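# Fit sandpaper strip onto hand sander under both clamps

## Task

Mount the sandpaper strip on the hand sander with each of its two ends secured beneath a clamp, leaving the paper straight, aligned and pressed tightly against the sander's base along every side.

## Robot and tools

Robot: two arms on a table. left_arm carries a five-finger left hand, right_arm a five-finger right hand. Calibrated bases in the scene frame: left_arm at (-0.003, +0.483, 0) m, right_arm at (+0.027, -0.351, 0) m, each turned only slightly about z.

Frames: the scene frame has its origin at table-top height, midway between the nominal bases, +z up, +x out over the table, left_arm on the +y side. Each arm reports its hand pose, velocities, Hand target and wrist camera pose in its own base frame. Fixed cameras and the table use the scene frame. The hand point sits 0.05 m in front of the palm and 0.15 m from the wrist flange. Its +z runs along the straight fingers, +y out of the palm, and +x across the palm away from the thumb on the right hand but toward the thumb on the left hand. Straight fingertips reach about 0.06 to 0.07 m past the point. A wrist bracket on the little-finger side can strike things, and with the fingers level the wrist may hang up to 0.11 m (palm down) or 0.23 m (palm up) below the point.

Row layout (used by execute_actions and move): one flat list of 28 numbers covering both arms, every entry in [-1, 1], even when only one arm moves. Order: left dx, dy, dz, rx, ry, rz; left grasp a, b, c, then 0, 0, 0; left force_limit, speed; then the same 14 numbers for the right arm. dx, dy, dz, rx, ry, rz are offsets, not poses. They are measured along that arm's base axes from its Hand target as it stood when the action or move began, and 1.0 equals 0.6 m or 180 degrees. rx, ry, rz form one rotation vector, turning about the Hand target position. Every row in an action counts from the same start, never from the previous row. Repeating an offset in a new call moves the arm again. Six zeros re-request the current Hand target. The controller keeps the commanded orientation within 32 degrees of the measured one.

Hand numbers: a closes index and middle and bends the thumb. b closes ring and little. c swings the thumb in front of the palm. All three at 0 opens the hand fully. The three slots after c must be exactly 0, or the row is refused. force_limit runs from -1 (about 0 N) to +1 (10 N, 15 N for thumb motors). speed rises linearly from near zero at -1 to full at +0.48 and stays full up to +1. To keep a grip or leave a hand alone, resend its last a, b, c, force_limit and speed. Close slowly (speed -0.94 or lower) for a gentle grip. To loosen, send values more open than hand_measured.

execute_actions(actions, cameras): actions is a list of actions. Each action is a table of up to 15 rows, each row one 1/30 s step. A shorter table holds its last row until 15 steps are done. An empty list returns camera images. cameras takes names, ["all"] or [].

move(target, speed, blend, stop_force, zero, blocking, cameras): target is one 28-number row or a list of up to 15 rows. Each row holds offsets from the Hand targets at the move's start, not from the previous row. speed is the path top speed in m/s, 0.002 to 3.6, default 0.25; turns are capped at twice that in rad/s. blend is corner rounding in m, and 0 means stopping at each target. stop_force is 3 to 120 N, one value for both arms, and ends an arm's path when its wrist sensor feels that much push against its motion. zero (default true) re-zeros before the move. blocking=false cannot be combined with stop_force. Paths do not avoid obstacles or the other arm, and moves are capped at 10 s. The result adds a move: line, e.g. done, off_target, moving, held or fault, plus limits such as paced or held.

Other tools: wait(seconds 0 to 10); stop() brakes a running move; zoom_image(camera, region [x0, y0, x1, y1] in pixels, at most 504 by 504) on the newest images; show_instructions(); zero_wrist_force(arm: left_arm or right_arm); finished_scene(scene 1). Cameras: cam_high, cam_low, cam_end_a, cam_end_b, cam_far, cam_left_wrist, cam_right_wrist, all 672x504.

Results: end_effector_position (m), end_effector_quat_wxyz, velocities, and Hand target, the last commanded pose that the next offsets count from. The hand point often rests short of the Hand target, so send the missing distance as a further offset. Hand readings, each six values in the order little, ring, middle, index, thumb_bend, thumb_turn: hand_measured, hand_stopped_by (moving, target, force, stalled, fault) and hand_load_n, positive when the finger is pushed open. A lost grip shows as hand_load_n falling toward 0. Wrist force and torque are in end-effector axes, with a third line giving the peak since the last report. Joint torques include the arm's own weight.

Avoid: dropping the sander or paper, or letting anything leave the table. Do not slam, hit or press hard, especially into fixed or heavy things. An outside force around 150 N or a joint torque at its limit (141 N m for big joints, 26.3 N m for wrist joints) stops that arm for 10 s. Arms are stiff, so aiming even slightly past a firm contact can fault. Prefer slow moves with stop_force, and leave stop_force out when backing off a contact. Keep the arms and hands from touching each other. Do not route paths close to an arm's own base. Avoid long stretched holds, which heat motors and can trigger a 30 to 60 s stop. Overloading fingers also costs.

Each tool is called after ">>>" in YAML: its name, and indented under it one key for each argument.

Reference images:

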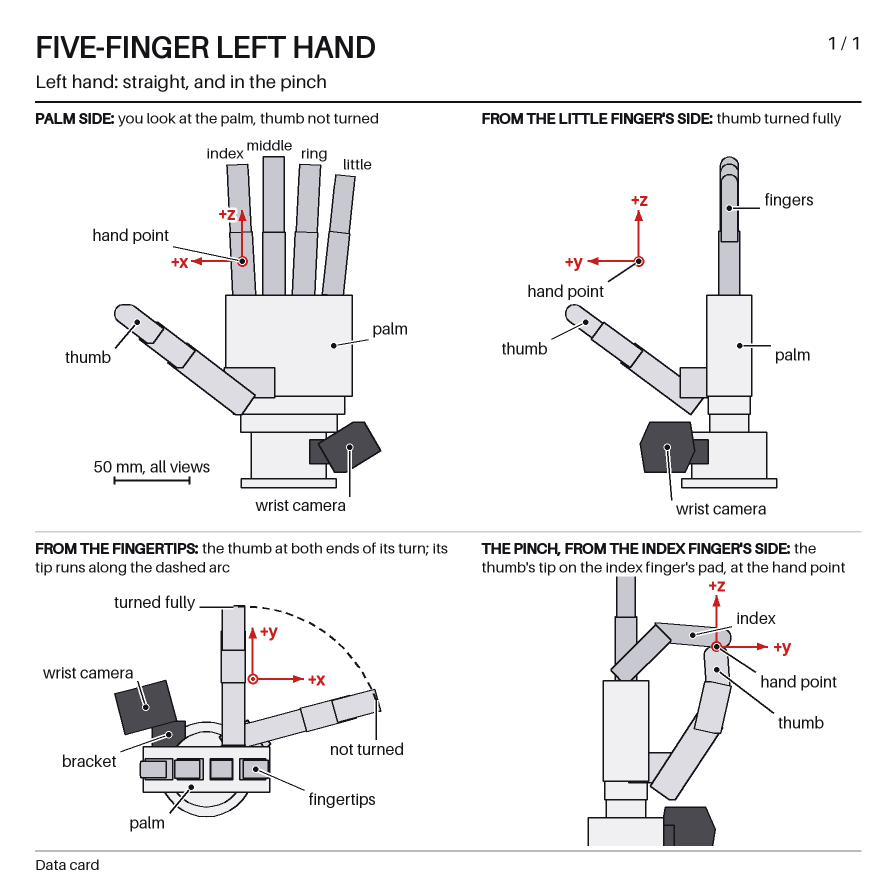

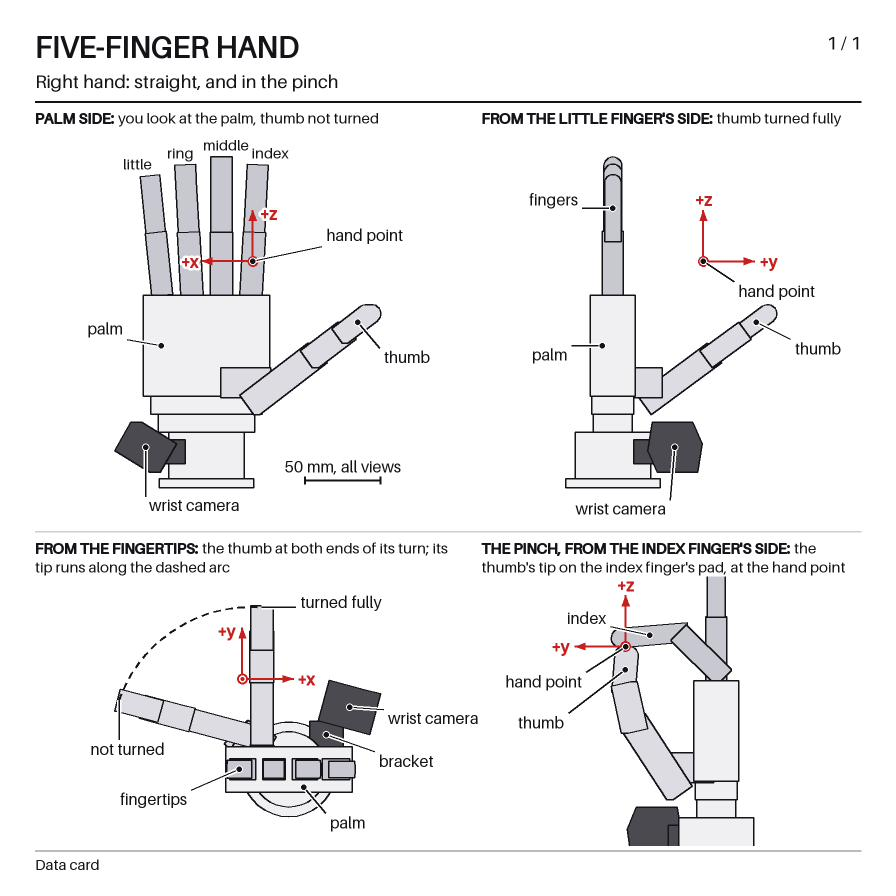

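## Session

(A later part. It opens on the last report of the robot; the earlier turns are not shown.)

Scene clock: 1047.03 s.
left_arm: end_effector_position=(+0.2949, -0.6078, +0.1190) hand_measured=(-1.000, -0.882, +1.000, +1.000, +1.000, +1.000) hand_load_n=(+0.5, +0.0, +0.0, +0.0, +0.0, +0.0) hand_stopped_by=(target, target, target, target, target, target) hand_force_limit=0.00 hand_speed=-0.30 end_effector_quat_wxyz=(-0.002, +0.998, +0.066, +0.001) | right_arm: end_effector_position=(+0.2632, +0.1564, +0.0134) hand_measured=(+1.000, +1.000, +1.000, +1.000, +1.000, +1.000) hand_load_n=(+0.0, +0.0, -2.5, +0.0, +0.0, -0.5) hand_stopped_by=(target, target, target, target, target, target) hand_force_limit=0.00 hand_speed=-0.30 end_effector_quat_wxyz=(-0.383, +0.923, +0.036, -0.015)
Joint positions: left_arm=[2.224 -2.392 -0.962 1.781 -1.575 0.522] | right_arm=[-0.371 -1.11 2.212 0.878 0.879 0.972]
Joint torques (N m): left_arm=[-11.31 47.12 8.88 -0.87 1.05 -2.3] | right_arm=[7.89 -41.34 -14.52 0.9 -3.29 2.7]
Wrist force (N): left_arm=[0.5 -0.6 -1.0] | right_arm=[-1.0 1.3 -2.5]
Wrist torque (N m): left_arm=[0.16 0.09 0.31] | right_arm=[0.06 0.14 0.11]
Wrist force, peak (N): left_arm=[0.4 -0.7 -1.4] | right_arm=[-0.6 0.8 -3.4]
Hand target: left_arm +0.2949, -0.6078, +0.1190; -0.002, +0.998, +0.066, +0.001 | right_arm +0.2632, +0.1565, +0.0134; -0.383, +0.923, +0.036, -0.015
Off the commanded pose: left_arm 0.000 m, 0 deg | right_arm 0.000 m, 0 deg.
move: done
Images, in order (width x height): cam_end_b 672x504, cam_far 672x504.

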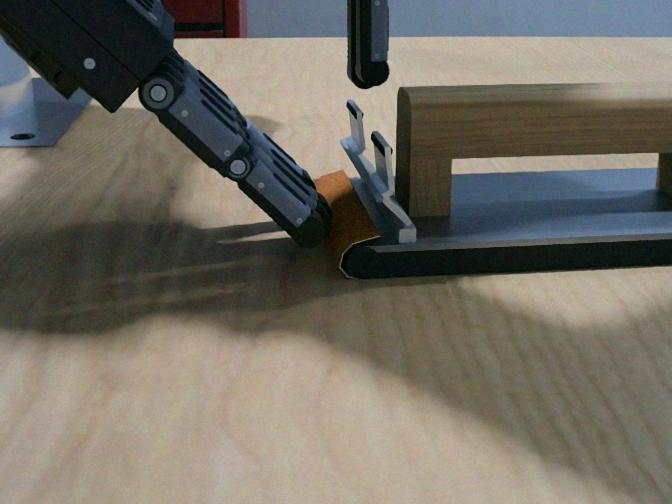

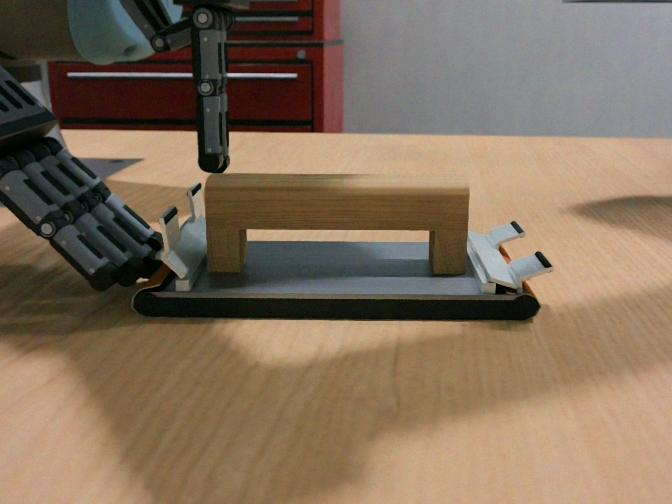

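>>> move:
  target:
    - [-0.0003,0.0022,0,0,0,0, -0.125,1,0,0,0,0, 0, -0.3, 0,0,0,0,0,0, 0,0,0,0,0,0, 0, -0.3]
    - [-0.0003,0.0022,-0.016,0,0,0, -0.125,1,0,0,0,0, 0, -0.3, 0,0,0,0,0,0, 0,0,0,0,0,0, 0, -0.3]
  speed: 0.02
  cameras: ["cam_end_b","cam_far","cam_left_wrist","cam_high"]

>>> zoom_image:
  camera: "cam_end_b"
  region: [300, 30, 440, 260]

>>> zoom_image:
  camera: "cam_far"
  region: [130, 110, 270, 330]

>>> zoom_image:
  camera: "cam_left_wrist"
  region: [400, 100, 560, 320]

>>> zoom_image:
  camera: "cam_high"
  region: [360, 150, 420, 220]

Scene clock: 1058.47 s.
left_arm: end_effector_position=(+0.2947, -0.6065, +0.1095) hand_measured=(-1.000, -0.882, +1.000, +1.000, +1.000, +1.000) hand_load_n=(+0.0, +0.5, +0.0, +0.0, +0.0, +0.0) hand_stopped_by=(target, target, target, target, target, target) hand_force_limit=0.00 hand_speed=-0.30 end_effector_quat_wxyz=(-0.002, +0.998, +0.066, +0.001) | right_arm: end_effector_position=(+0.2632, +0.1565, +0.0134) hand_measured=(+1.000, +1.000, +1.000, +1.000, +1.000, +1.000) hand_load_n=(+0.0, +0.0, -2.0, +0.0, +0.0, +0.0) hand_stopped_by=(target, target, target, target, target, target) hand_force_limit=0.00 hand_speed=-0.30 end_effector_quat_wxyz=(-0.383, +0.923, +0.036, -0.015)
Joint positions: left_arm=[2.226 -2.395 -0.982 1.804 -1.575 0.523] | right_arm=[-0.371 -1.11 2.212 0.878 0.879 0.973]
Joint torques (N m): left_arm=[10.12 40.89 8.2 -0.59 0.39 2.41] | right_arm=[6.64 -40.84 -14.29 0.87 -3.12 2.84]
Wrist force (N): left_arm=[0.2 -0.7 -1.2] | right_arm=[-1.1 1.1 -2.3]
Wrist torque (N m): left_arm=[0.19 0.12 0.23] | right_arm=[0.07 0.14 0.12]
Wrist force, peak (N): left_arm=[0.3 -1.0 -1.3] | right_arm=[-1.1 1.2 -3.0]
Hand target: left_arm +0.2947, -0.6065, +0.1094; -0.002, +0.998, +0.066, +0.001 | right_arm +0.2632, +0.1565, +0.0134; -0.383, +0.923, +0.036, -0.015
Off the commanded pose: left_arm 0.000 m, 0 deg | right_arm 0.000 m, 0 deg.
move: done
camera_calibration:
cam_left_wrist: T_world_to_cam=[[0.116922, 0.992786, -0.026565, 0.577789], [0.873314, -0.0900404, 0.478764, -0.362627], [0.472919, -0.0791774, -0.877541, 0.021063], [0, 0, 0, 1]] pos_world=[0.23917, -0.604604, 0.207445]
Images, in order (width x height): cam_high 672x504, cam_end_b 672x504, cam_far 672x504, cam_left_wrist 672x504.

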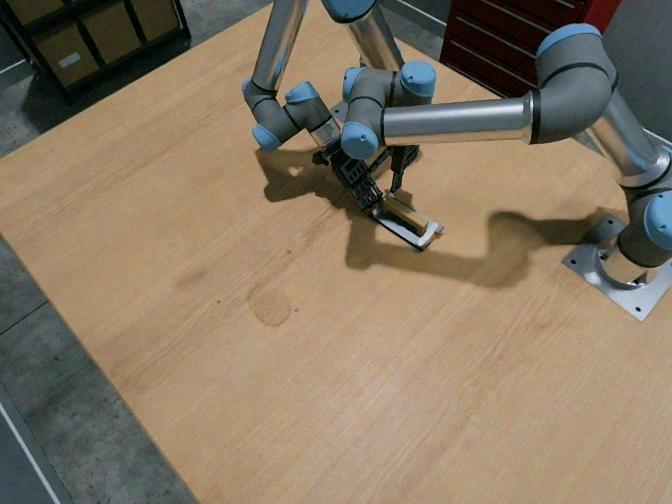

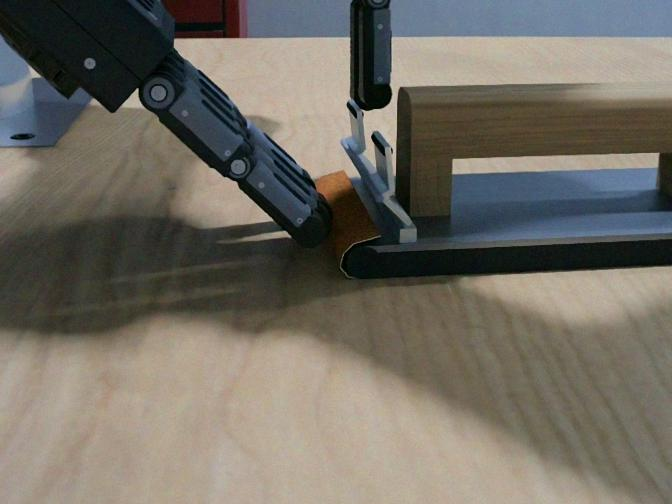

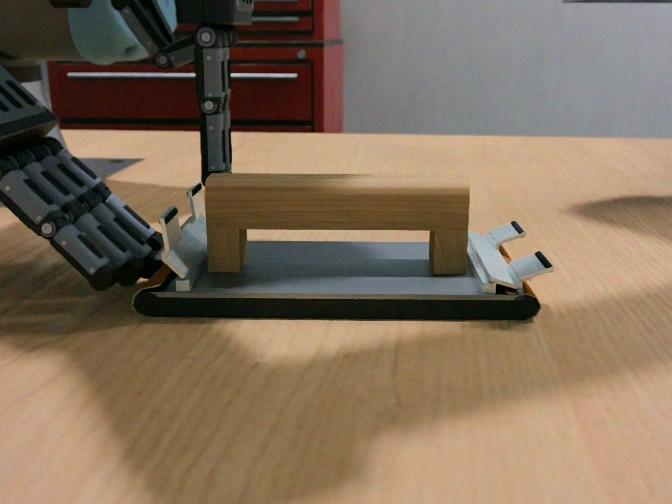

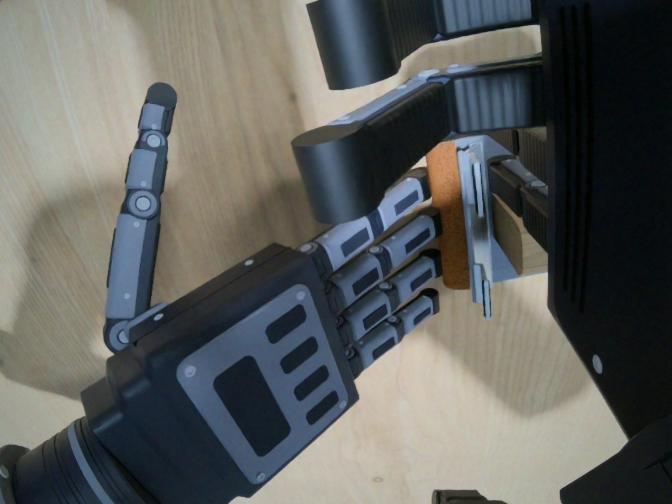

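Scaled by 2.191 from the camera's 672x504 image, which has a finer 960x720 frame.

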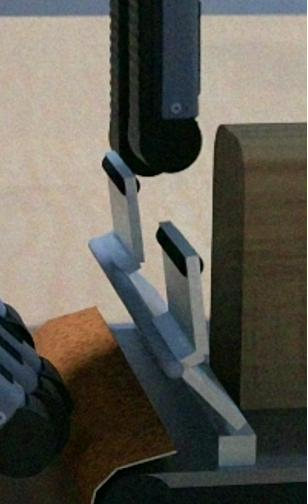

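Scaled by 2.291 from the camera's 672x504 image, which has a finer 960x720 frame.

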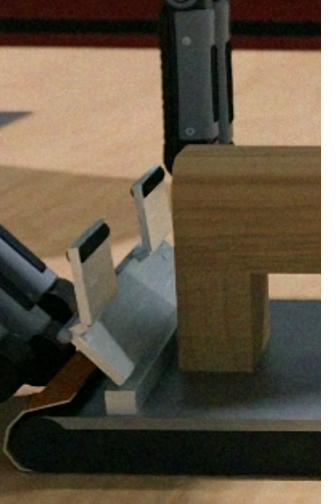

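Scaled by 2.291 from the camera's 672x504 image, which has a finer 960x720 frame.

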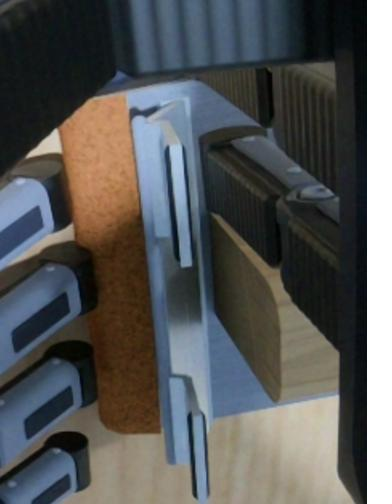

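Scaled by 7.200 from the camera's 672x504 image, which has a finer 960x720 frame.

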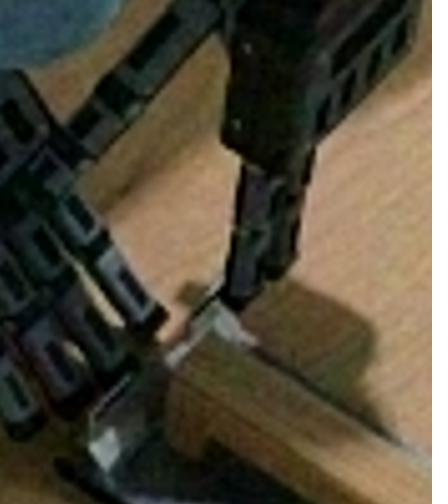

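>>> move:
  target:
    - [0.0066,0.0009,0,0,0,0, -0.125,1,0,0,0,0, 0, -0.3, 0,0,0,0,0,0, 0,0,0,0,0,0, 0, -0.3]
    - [0.0066,0.0009,-0.009,0,0,0, -0.125,1,0,0,0,0, 0, -0.3, 0,0,0,0,0,0, 0,0,0,0,0,0, 0, -0.3]
  speed: 0.02
  cameras: ["cam_end_b","cam_far","cam_left_wrist"]

>>> zoom_image:
  camera: "cam_end_b"
  region: [320, 60, 420, 180]

>>> zoom_image:
  camera: "cam_far"
  region: [150, 130, 250, 250]

>>> zoom_image:
  camera: "cam_left_wrist"
  region: [420, 120, 560, 320]

Scene clock: 1088.77 s.
left_arm: end_effector_position=(+0.2987, -0.6059, +0.1041) hand_measured=(-1.000, -0.882, +1.000, +1.000, +1.000, +1.000) hand_load_n=(+0.0, +0.0, +0.0, +0.0, +0.0, +0.0) hand_stopped_by=(target, target, target, target, target, target) hand_force_limit=0.00 hand_speed=-0.30 end_effector_quat_wxyz=(-0.002, +0.998, +0.066, +0.001) | right_arm: end_effector_position=(+0.2632, +0.1565, +0.0134) hand_measured=(+1.000, +1.000, +1.000, +1.000, +1.000, +1.000) hand_load_n=(+0.0, +0.0, -2.0, +0.0, +0.0, -0.5) hand_stopped_by=(target, target, target, target, target, target) hand_force_limit=0.00 hand_speed=-0.30 end_effector_quat_wxyz=(-0.383, +0.923, +0.036, -0.015)
Joint positions: left_arm=[2.231 -2.402 -0.984 1.812 -1.575 0.529] | right_arm=[-0.371 -1.11 2.212 0.878 0.879 0.973]
Joint torques (N m): left_arm=[10.28 40.57 9.54 -0.68 -1.07 2.5] | right_arm=[7.01 -41 -14.95 0.99 -3.02 2.75]
Wrist force (N): left_arm=[0.2 -0.7 -1.1] | right_arm=[-1.0 1.2 -2.1]
Wrist torque (N m): left_arm=[0.18 0.10 0.20] | right_arm=[0.06 0.12 0.12]
Wrist force, peak (N): left_arm=[0.3 -0.9 -1.3] | right_arm=[-1.2 1.3 -2.6]
Hand target: left_arm +0.2987, -0.6059, +0.1040; -0.002, +0.998, +0.066, +0.001 | right_arm +0.2632, +0.1565, +0.0134; -0.383, +0.923, +0.036, -0.015
Off the commanded pose: left_arm 0.000 m, 0 deg | right_arm 0.000 m, 0 deg.
move: done
camera_calibration:
cam_left_wrist: T_world_to_cam=[[0.116922, 0.992786, -0.026565, 0.576679], [0.873314, -0.0900404, 0.478764, -0.363442], [0.472919, -0.0791774, -0.877541, 0.0143844], [0, 0, 0, 1]] pos_world=[0.24317, -0.604104, 0.201945]
Images, in order (width x height): cam_end_b 672x504, cam_far 672x504, cam_left_wrist 672x504.

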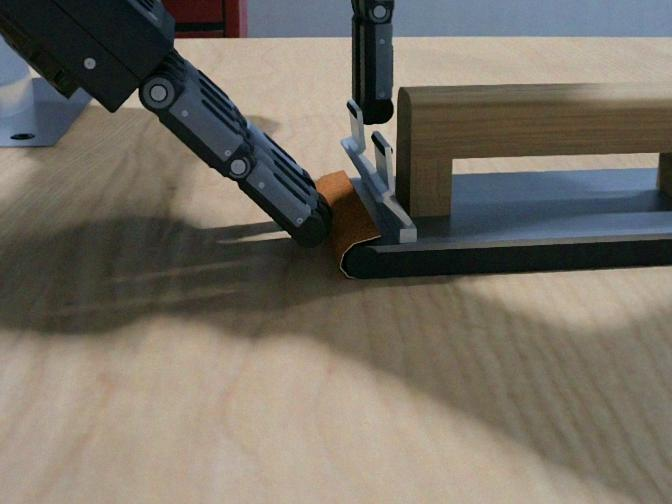

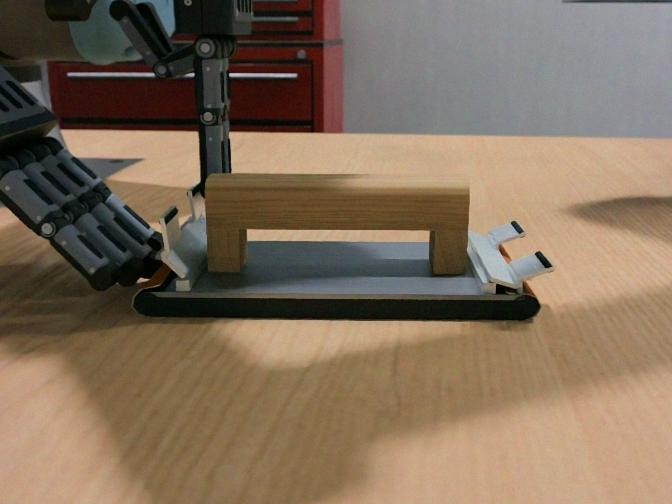

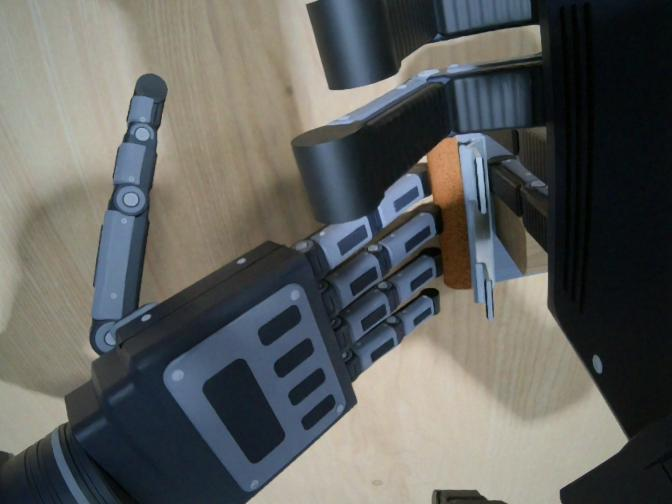

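Scaled by 4.200 from the camera's 672x504 image, which has a finer 960x720 frame.

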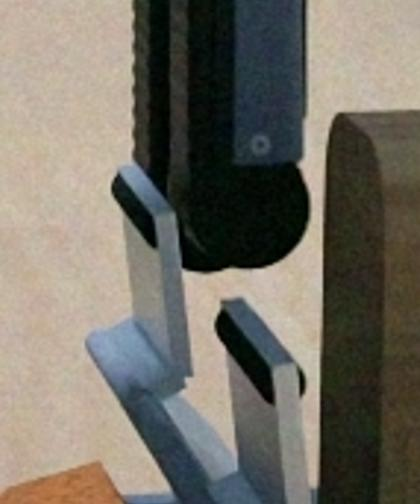

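Scaled by 4.200 from the camera's 672x504 image, which has a finer 960x720 frame.

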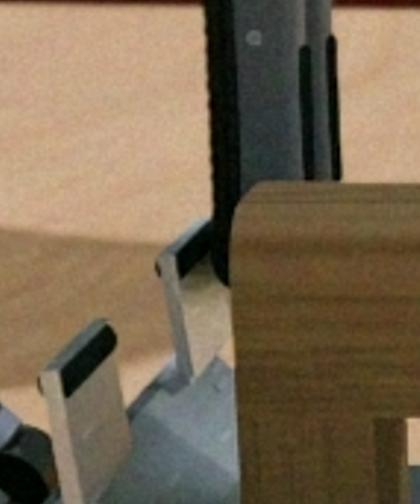

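Scaled by 2.520 from the camera's 672x504 image, which has a finer 960x720 frame.

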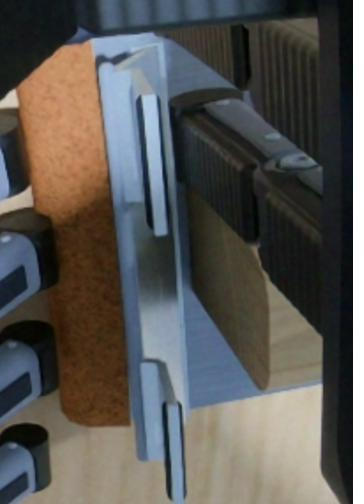

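>>> move:
  target: [0.0026,-0.019,-0.005,0,0,0, -0.125,1,0,0,0,0, 0, -0.3, 0,0,0,0,0,0, 0,0,0,0,0,0, 0, -0.3]
  speed: 0.015
  stop_force: 15
  cameras: ["cam_end_b","cam_far","cam_left_wrist"]

>>> zoom_image:
  camera: "cam_end_b"
  region: [280, 60, 440, 290]

>>> zoom_image:
  camera: "cam_far"
  region: [90, 130, 250, 330]

Scene clock: 1100.60 s.
left_arm: end_effector_position=(+0.3002, -0.6173, +0.1010) hand_measured=(-1.000, -0.882, +1.000, +1.000, +1.000, +1.000) hand_load_n=(+0.0, +0.0, +0.0, +0.0, +0.0, +0.0) hand_stopped_by=(target, target, target, target, target, target) hand_force_limit=0.00 hand_speed=-0.30 end_effector_quat_wxyz=(-0.002, +0.998, +0.066, +0.001) | right_arm: end_effector_position=(+0.2632, +0.1565, +0.0134) hand_measured=(+1.000, +1.000, +1.000, +1.000, +1.000, +1.000) hand_load_n=(+0.0, +0.0, -0.5, +0.0, +0.0, +0.0) hand_stopped_by=(target, target, target, target, target, target) hand_force_limit=0.00 hand_speed=-0.30 end_effector_quat_wxyz=(-0.383, +0.923, +0.036, -0.015)
Joint positions: left_arm=[2.222 -2.435 -0.93 1.793 -1.575 0.519] | right_arm=[-0.371 -1.11 2.212 0.878 0.879 0.973]
Joint torques (N m): left_arm=[-11.9 42.08 28.17 -3.88 -1.01 -2.29] | right_arm=[4.91 -38.87 -12.24 2.05 -1.81 2.44]
Wrist force (N): left_arm=[0.4 -0.7 -1.1] | right_arm=[-0.8 -0.3 -0.5]
Wrist torque (N m): left_arm=[0.16 0.12 0.30] | right_arm=[-0.02 0.10 0.09]
Wrist force, peak (N): left_arm=[-0.1 -6.4 -4.3] | right_arm=[-0.4 1.3 -2.9]
Hand target: left_arm +0.3003, -0.6173, +0.1010; -0.002, +0.998, +0.066, +0.001 | right_arm +0.2632, +0.1565, +0.0134; -0.383, +0.923, +0.036, -0.015
Off the commanded pose: left_arm 0.000 m, 0 deg | right_arm 0.000 m, 0 deg.
move: done
camera_calibration:
cam_left_wrist: T_world_to_cam=[[0.116922, 0.992786, -0.026565, 0.587739], [0.873314, -0.0900404, 0.478764, -0.364294], [0.472919, -0.0791774, -0.877541, 0.010052], [0, 0, 0, 1]] pos_world=[0.24467, -0.615504, 0.198845]
Images, in order (width x height): cam_end_b 672x504, cam_far 672x504, cam_left_wrist 672x504.

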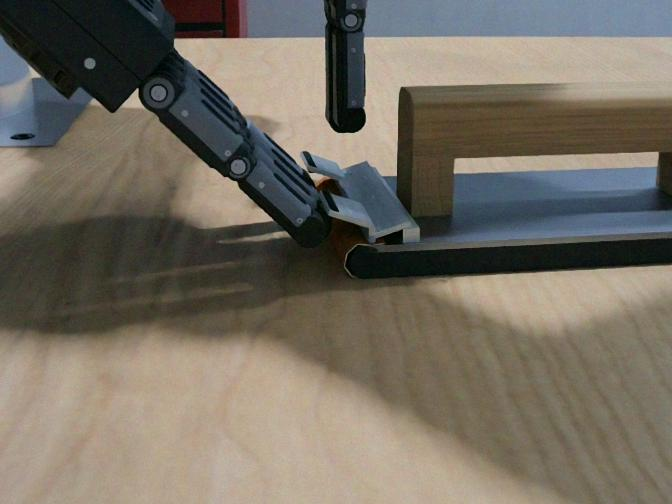

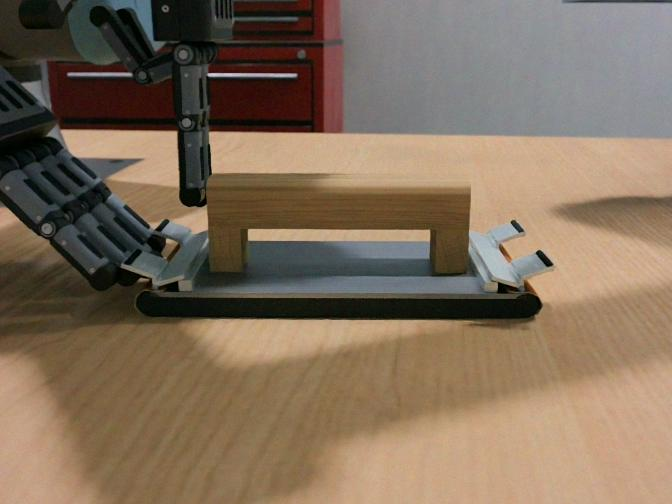

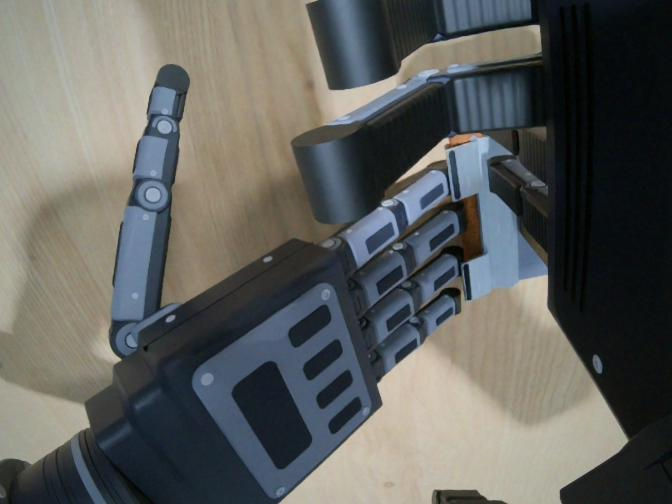

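Scaled by 2.191 from the camera's 672x504 image, which has a finer 960x720 frame.

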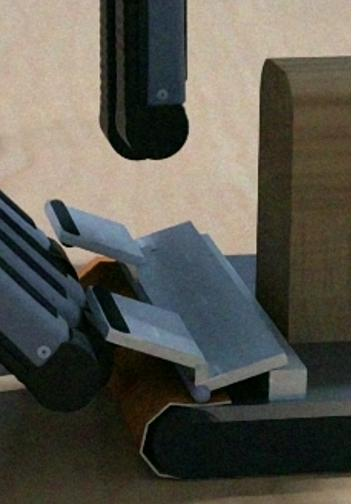

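Scaled by 2.520 from the camera's 672x504 image, which has a finer 960x720 frame.

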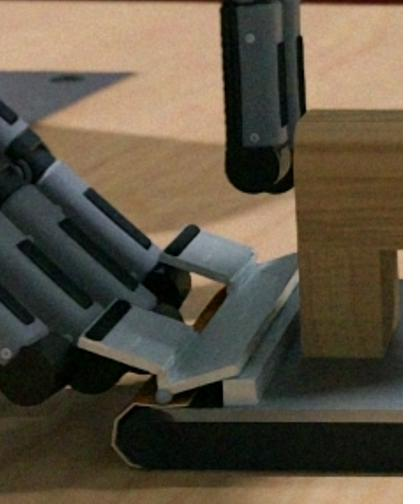

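>>> zoom_image:
  camera: "cam_end_b"
  region: [310, 170, 430, 290]

>>> zoom_image:
  camera: "cam_far"
  region: [110, 210, 230, 330]

>>> zoom_image:
  camera: "cam_far"
  region: [440, 210, 560, 330]

Scaled by 4.200 from the camera's 672x504 image, which has a finer 960x720 frame.

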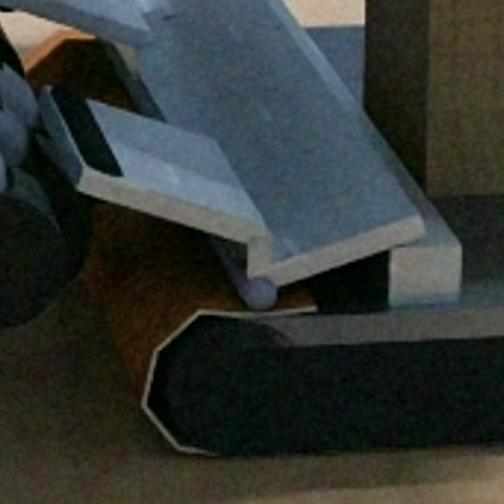

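Scaled by 4.200 from the camera's 672x504 image, which has a finer 960x720 frame.

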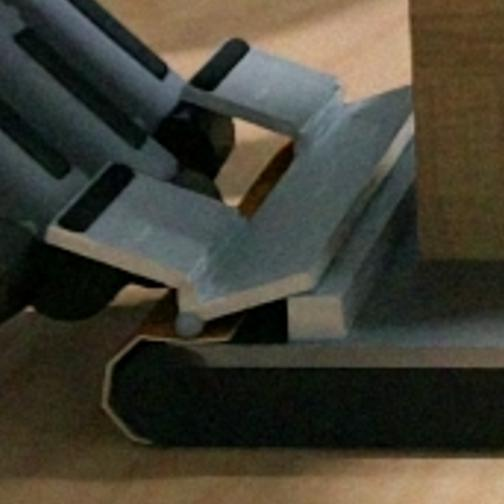

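Scaled by 4.200 from the camera's 672x504 image, which has a finer 960x720 frame.

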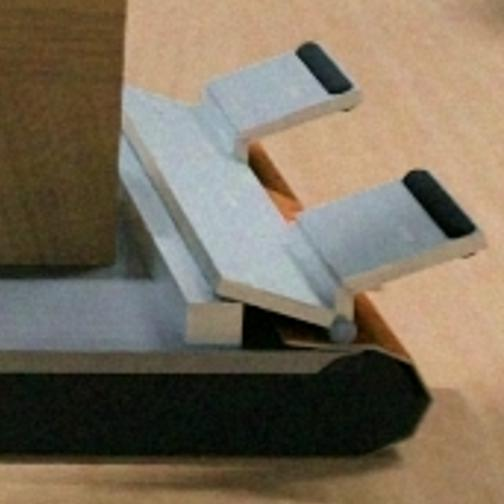

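>>> execute_actions:
  actions: []
  cameras: ["cam_end_a", "cam_high"]

>>> zoom_image:
  camera: "cam_end_a"
  region: [400, 190, 490, 280]

>>> zoom_image:
  camera: "cam_end_a"
  region: [430, 215, 480, 275]

Scene clock: 1114.20 s.
left_arm: end_effector_position=(+0.3003, -0.6173, +0.1010) hand_measured=(-1.000, -0.882, +1.000, +1.000, +1.000, +1.000) hand_load_n=(+0.5, +0.0, +0.0, +0.0, +0.0, +0.0) hand_stopped_by=(target, target, target, target, target, target) hand_force_limit=0.00 hand_speed=-0.30 end_effector_quat_wxyz=(-0.002, +0.998, +0.066, +0.001) | right_arm: end_effector_position=(+0.2632, +0.1565, +0.0134) hand_measured=(+1.000, +1.000, +1.000, +1.000, +1.000, +1.000) hand_load_n=(+0.0, +0.0, -0.5, +0.0, +0.0, +0.0) hand_stopped_by=(target, target, target, target, target, target) hand_force_limit=0.00 hand_speed=-0.30 end_effector_quat_wxyz=(-0.383, +0.923, +0.036, -0.015)
Joint positions: left_arm=[2.222 -2.435 -0.93 1.793 -1.575 0.519] | right_arm=[-0.371 -1.11 2.212 0.878 0.879 0.973]
Joint velocities: within noise
Joint torques (N m): left_arm=[-11.78 42.29 29.07 -3.77 -1.18 -2.2] | right_arm=[-0.02 -33.9 -6.45 4.56 0.26 2.51]
Motor temperatures (°C): left_arm=[23 27 25 28 29 26] | right_arm=[26 24 25 33 28 33]
Wrist force (N): left_arm=[0.3 -0.5 -1.3] | right_arm=[-0.7 -0.7 -0.6]
Wrist torque (N m): left_arm=[0.19 0.13 0.29] | right_arm=[-0.06 0.08 0.09]
Wrist force, peak (N): left_arm=[0.3 -0.7 -1.4] | right_arm=[-1.1 -0.5 -0.9]
Hand target: left_arm +0.3003, -0.6173, +0.1010; -0.002, +0.998, +0.066, +0.001 | right_arm +0.2632, +0.1565, +0.0134; -0.383, +0.923, +0.036, -0.015
Off the commanded pose: left_arm 0.000 m, 0 deg | right_arm 0.000 m, 0 deg.
Images, in order (width x height): cam_high 672x504, cam_end_a 672x504.

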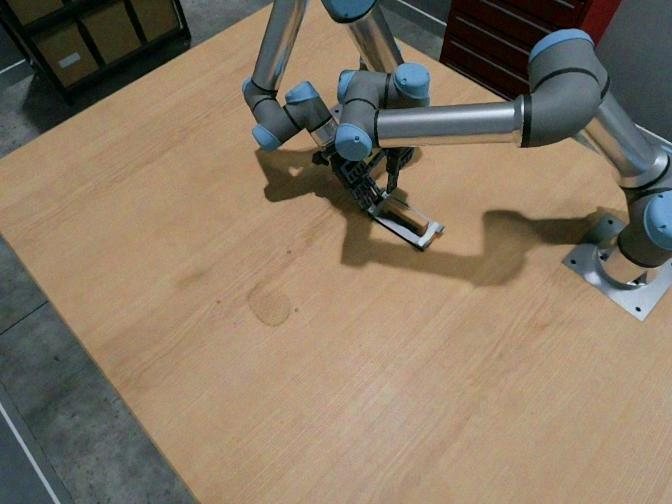

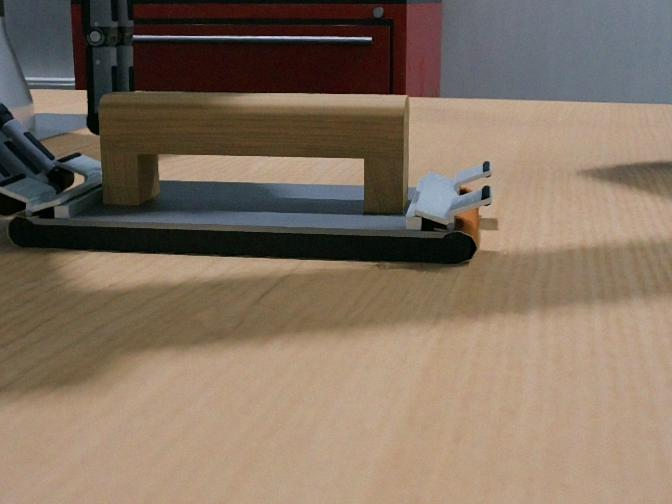

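Scaled by 5.600 from the camera's 672x504 image, which has a finer 960x720 frame.

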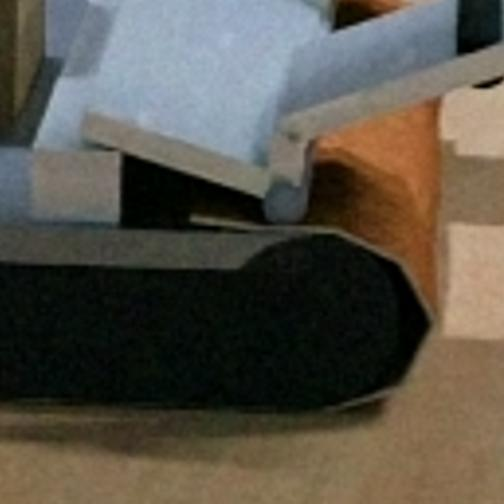

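Scaled by 8.400 from the camera's 672x504 image, which has a finer 960x720 frame.

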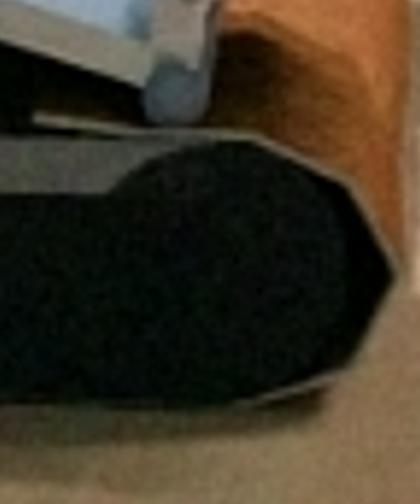

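>>> move:
  target:
    - [0,0,0.248,0,0,0, -0.125,1,0,0,0,0, 0, -0.3, 0,0,0,0,0,0, 0,0,0,0,0,0, 0, -0.3]
    - [-0.0255,0.2955,0.248,0.0258,-0.1897,-0.462, 0,0,0,0,0,0, 0, -0.3, 0,0,0,0,0,0, 0,0,0,0,0,0, 0, -0.3]
    - [-0.0538,0.6172,0.2,0.0515,-0.3793,-0.9239, 0,0,0,0,0,0, 0, -0.3, 0,0,0,0,0,0, 0,0,0,0,0,0, 0, -0.3]
    - [-0.0538,0.6172,-0.118,0.0515,-0.3793,-0.9239, 0,0,0,0,0,0, 0, -0.3, 0,0,0,0,0,0, 0,0,0,0,0,0, 0, -0.3]
  speed: 0.3
  cameras: ["cam_end_a","cam_high","cam_far"]

Scene clock: 1136.70 s.
left_arm: end_effector_position=(+0.3000, -0.6173, +0.1675) hand_measured=(-1.000, -0.882, +1.000, +1.000, +1.000, +1.000) hand_load_n=(+0.0, +0.0, +0.0, +0.0, +0.0, +0.0) hand_stopped_by=(target, target, target, target, target, target) hand_force_limit=0.00 hand_speed=-0.30 end_effector_quat_wxyz=(+0.000, +0.998, +0.066, +0.003) | right_arm: end_effector_position=(+0.2632, +0.1565, +0.0134) hand_measured=(+1.000, +1.000, +1.000, +1.000, +1.000, +1.000) hand_load_n=(+0.0, +0.0, +0.0, +0.0, +0.0, +0.0) hand_stopped_by=(target, target, target, target, target, target) hand_force_limit=0.00 hand_speed=-0.30 end_effector_quat_wxyz=(-0.383, +0.923, +0.036, -0.015)
Joint positions: left_arm=[2.222 -2.399 -0.824 1.656 -1.575 0.52] | right_arm=[-0.371 -1.11 2.212 0.878 0.879 0.973]
Joint torques (N m): left_arm=[-2.98 41.54 11.19 -0.79 -1.45 -1.31] | right_arm=[-4.59 -29.1 -0.59 4.72 0.56 2.69]
Wrist force (N): left_arm=[0.5 -0.7 -1.1] | right_arm=[-0.9 -0.2 -0.8]
Wrist torque (N m): left_arm=[0.15 0.05 0.33] | right_arm=[0.01 0.12 0.09]
Wrist force, peak (N): left_arm=[0.3 -0.7 -6.6] | right_arm=[-1.0 -0.6 -0.9]
Hand target: left_arm +0.3000, -0.6173, +0.1674; +0.001, +0.998, +0.066, +0.003 (not the last commanded pose) | right_arm +0.2632, +0.1565, +0.0134; -0.383, +0.923, +0.036, -0.015
Off the commanded pose: left_arm 0.396 m, 180 deg | right_arm 0.000 m, 0 deg.
move: held (left_arm; a check stopped the path); path passed 0 of 4 targets; target 2's new numbers were not sent; limits=held
pose unreachable (left arm): on one or more control steps of this call, first in action 0 (counted from 0), this arm could not follow its commanded pose, so it was not sent that pose on those steps. It may still have moved: this result reports where it is.
cause: moving toward the commanded pose would bring a part of the arm too close to another arm (a part of this arm just beyond joint 4 (wrist 1) and a part of the right arm just beyond its joint 2 (shoulder lift), at the place that arm is still heading or pushing toward).
Images, in order (width x height): cam_high 672x504, cam_end_a 672x504, cam_far 672x504.

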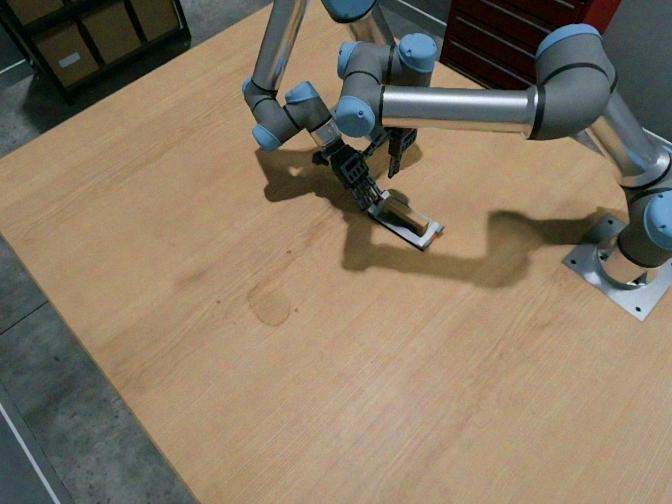

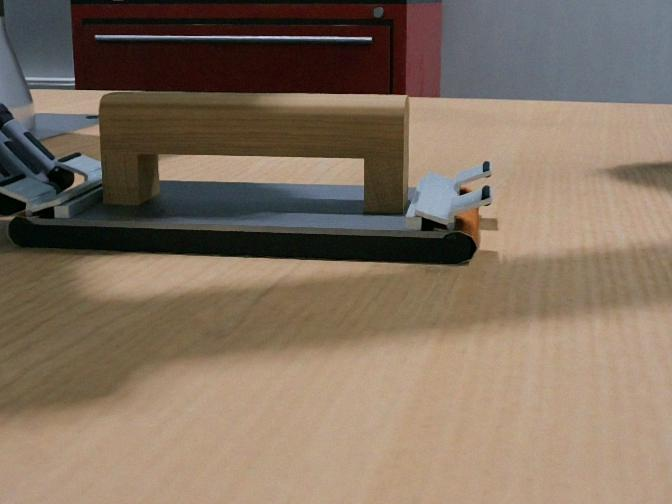

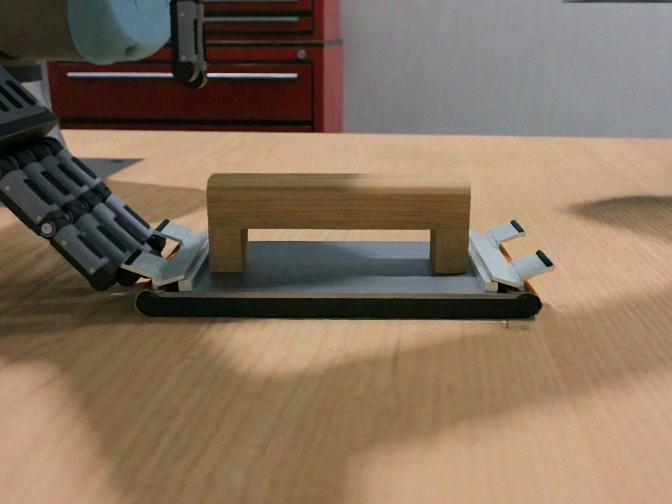

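>>> move:
  target:
    - [-0.025,0.2955,0.021,0,0,0, -0.125,1,0,0,0,0, 0, -0.3, 0,0,0,0,0,0, 0,0,0,0,0,0, 0, -0.3]
    - [-0.0417,0.4788,0.121,0.0258,-0.1897,-0.462, 0,0,0,0,0,0, 0, -0.3, 0,0,0,0,0,0, 0,0,0,0,0,0, 0, -0.3]
    - [-0.0533,0.6172,0.121,0.0515,-0.3793,-0.9239, 0,0,0,0,0,0, 0, -0.3, 0,0,0,0,0,0, 0,0,0,0,0,0, 0, -0.3]
    - [-0.0533,0.6172,-0.229,0.0515,-0.3793,-0.9239, 0,0,0,0,0,0, 0, -0.3, 0,0,0,0,0,0, 0,0,0,0,0,0, 0, -0.3]
  speed: 0.3
  cameras: ["cam_end_a","cam_high","cam_far"]

>>> zoom_image:
  camera: "cam_end_a"
  region: [390, 120, 600, 290]

>>> zoom_image:
  camera: "cam_high"
  region: [400, 190, 480, 270]

Scene clock: 1156.33 s.
left_arm: end_effector_position=(+0.2680, -0.2470, +0.0301) hand_measured=(+1.000, +1.000, +1.000, +1.000, +1.000, +1.000) hand_load_n=(+0.0, +0.0, +0.0, +0.0, +0.0, +0.0) hand_stopped_by=(target, target, target, target, target, target) hand_force_limit=0.00 hand_speed=-0.30 end_effector_quat_wxyz=(+0.024, -0.060, +0.922, -0.381) | right_arm: end_effector_position=(+0.2632, +0.1565, +0.0134) hand_measured=(+1.000, +1.000, +1.000, +1.000, +1.000, +1.000) hand_load_n=(+0.0, -0.5, +0.0, +0.0, +0.0, -0.5) hand_stopped_by=(target, target, target, target, target, target) hand_force_limit=0.00 hand_speed=-0.30 end_effector_quat_wxyz=(-0.383, +0.923, +0.036, -0.015)
Joint positions: left_arm=[3.226 -1.89 -2.172 2.534 -0.787 4.65] | right_arm=[-0.371 -1.11 2.212 0.878 0.879 0.973]
Joint torques (N m): left_arm=[-10.23 14.95 20.54 -0.77 -0.25 -2.33] | right_arm=[-4.65 -15.18 0.16 4.63 0.6 2.6]
Wrist force (N): left_arm=[-0.3 0.0 0.2] | right_arm=[-0.8 -0.3 -0.9]
Wrist torque (N m): left_arm=[0.20 0.26 0.10] | right_arm=[0.03 0.11 0.10]
Wrist force, peak (N): left_arm=[0.0 -2.0 -0.4] | right_arm=[-1.1 -0.6 -1.0]
Hand target: left_arm +0.2680, -0.2470, +0.0300; +0.024, -0.060, +0.922, -0.381 | right_arm +0.2632, +0.1565, +0.0134; -0.383, +0.923, +0.036, -0.015
Off the commanded pose: left_arm 0.000 m, 0 deg | right_arm 0.000 m, 0 deg.
move: done
Images, in order (width x height): cam_high 672x504, cam_end_a 672x504, cam_far 672x504.

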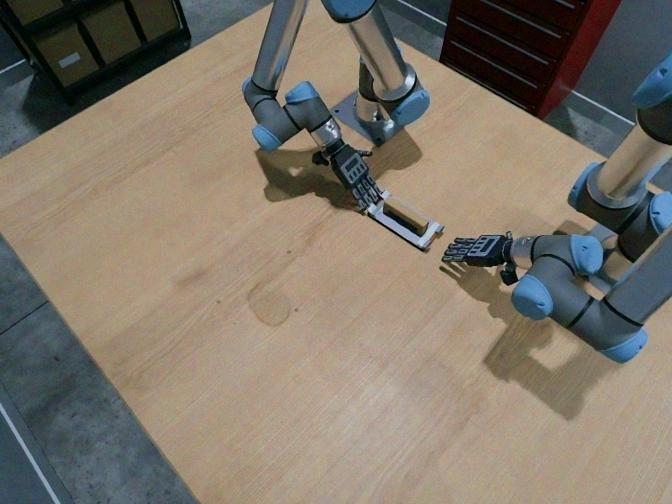

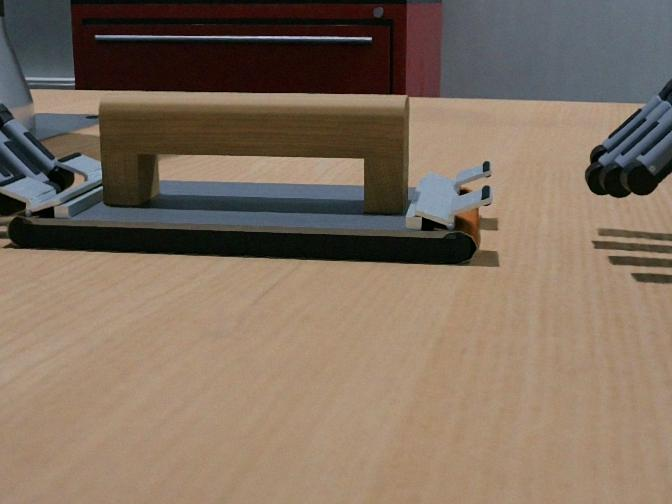

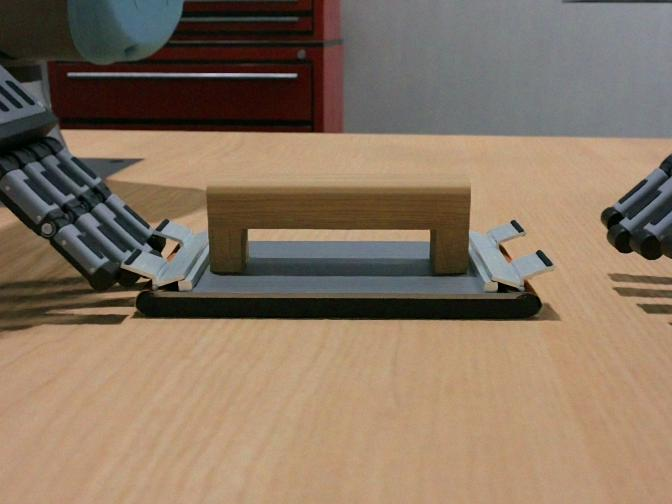

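Scaled by 2.400 from the camera's 672x504 image, which has a finer 960x720 frame.

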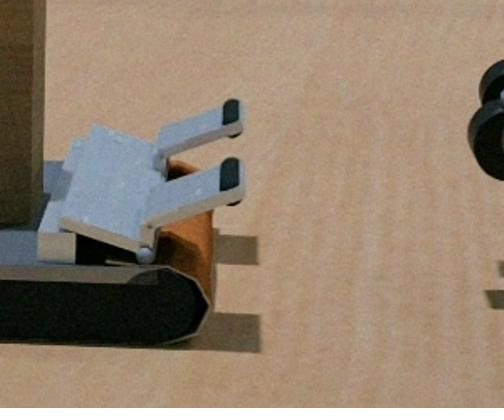

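Scaled by 6.300 from the camera's 672x504 image, which has a finer 960x720 frame.

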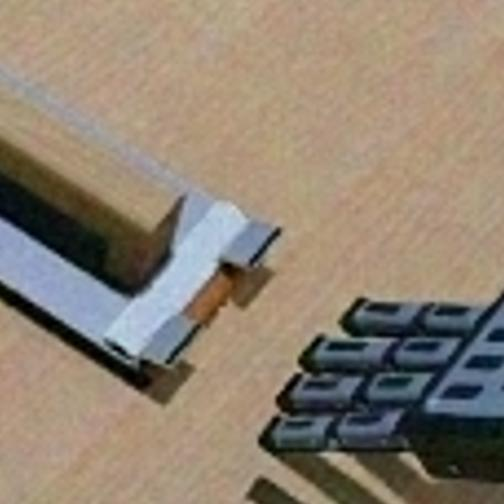

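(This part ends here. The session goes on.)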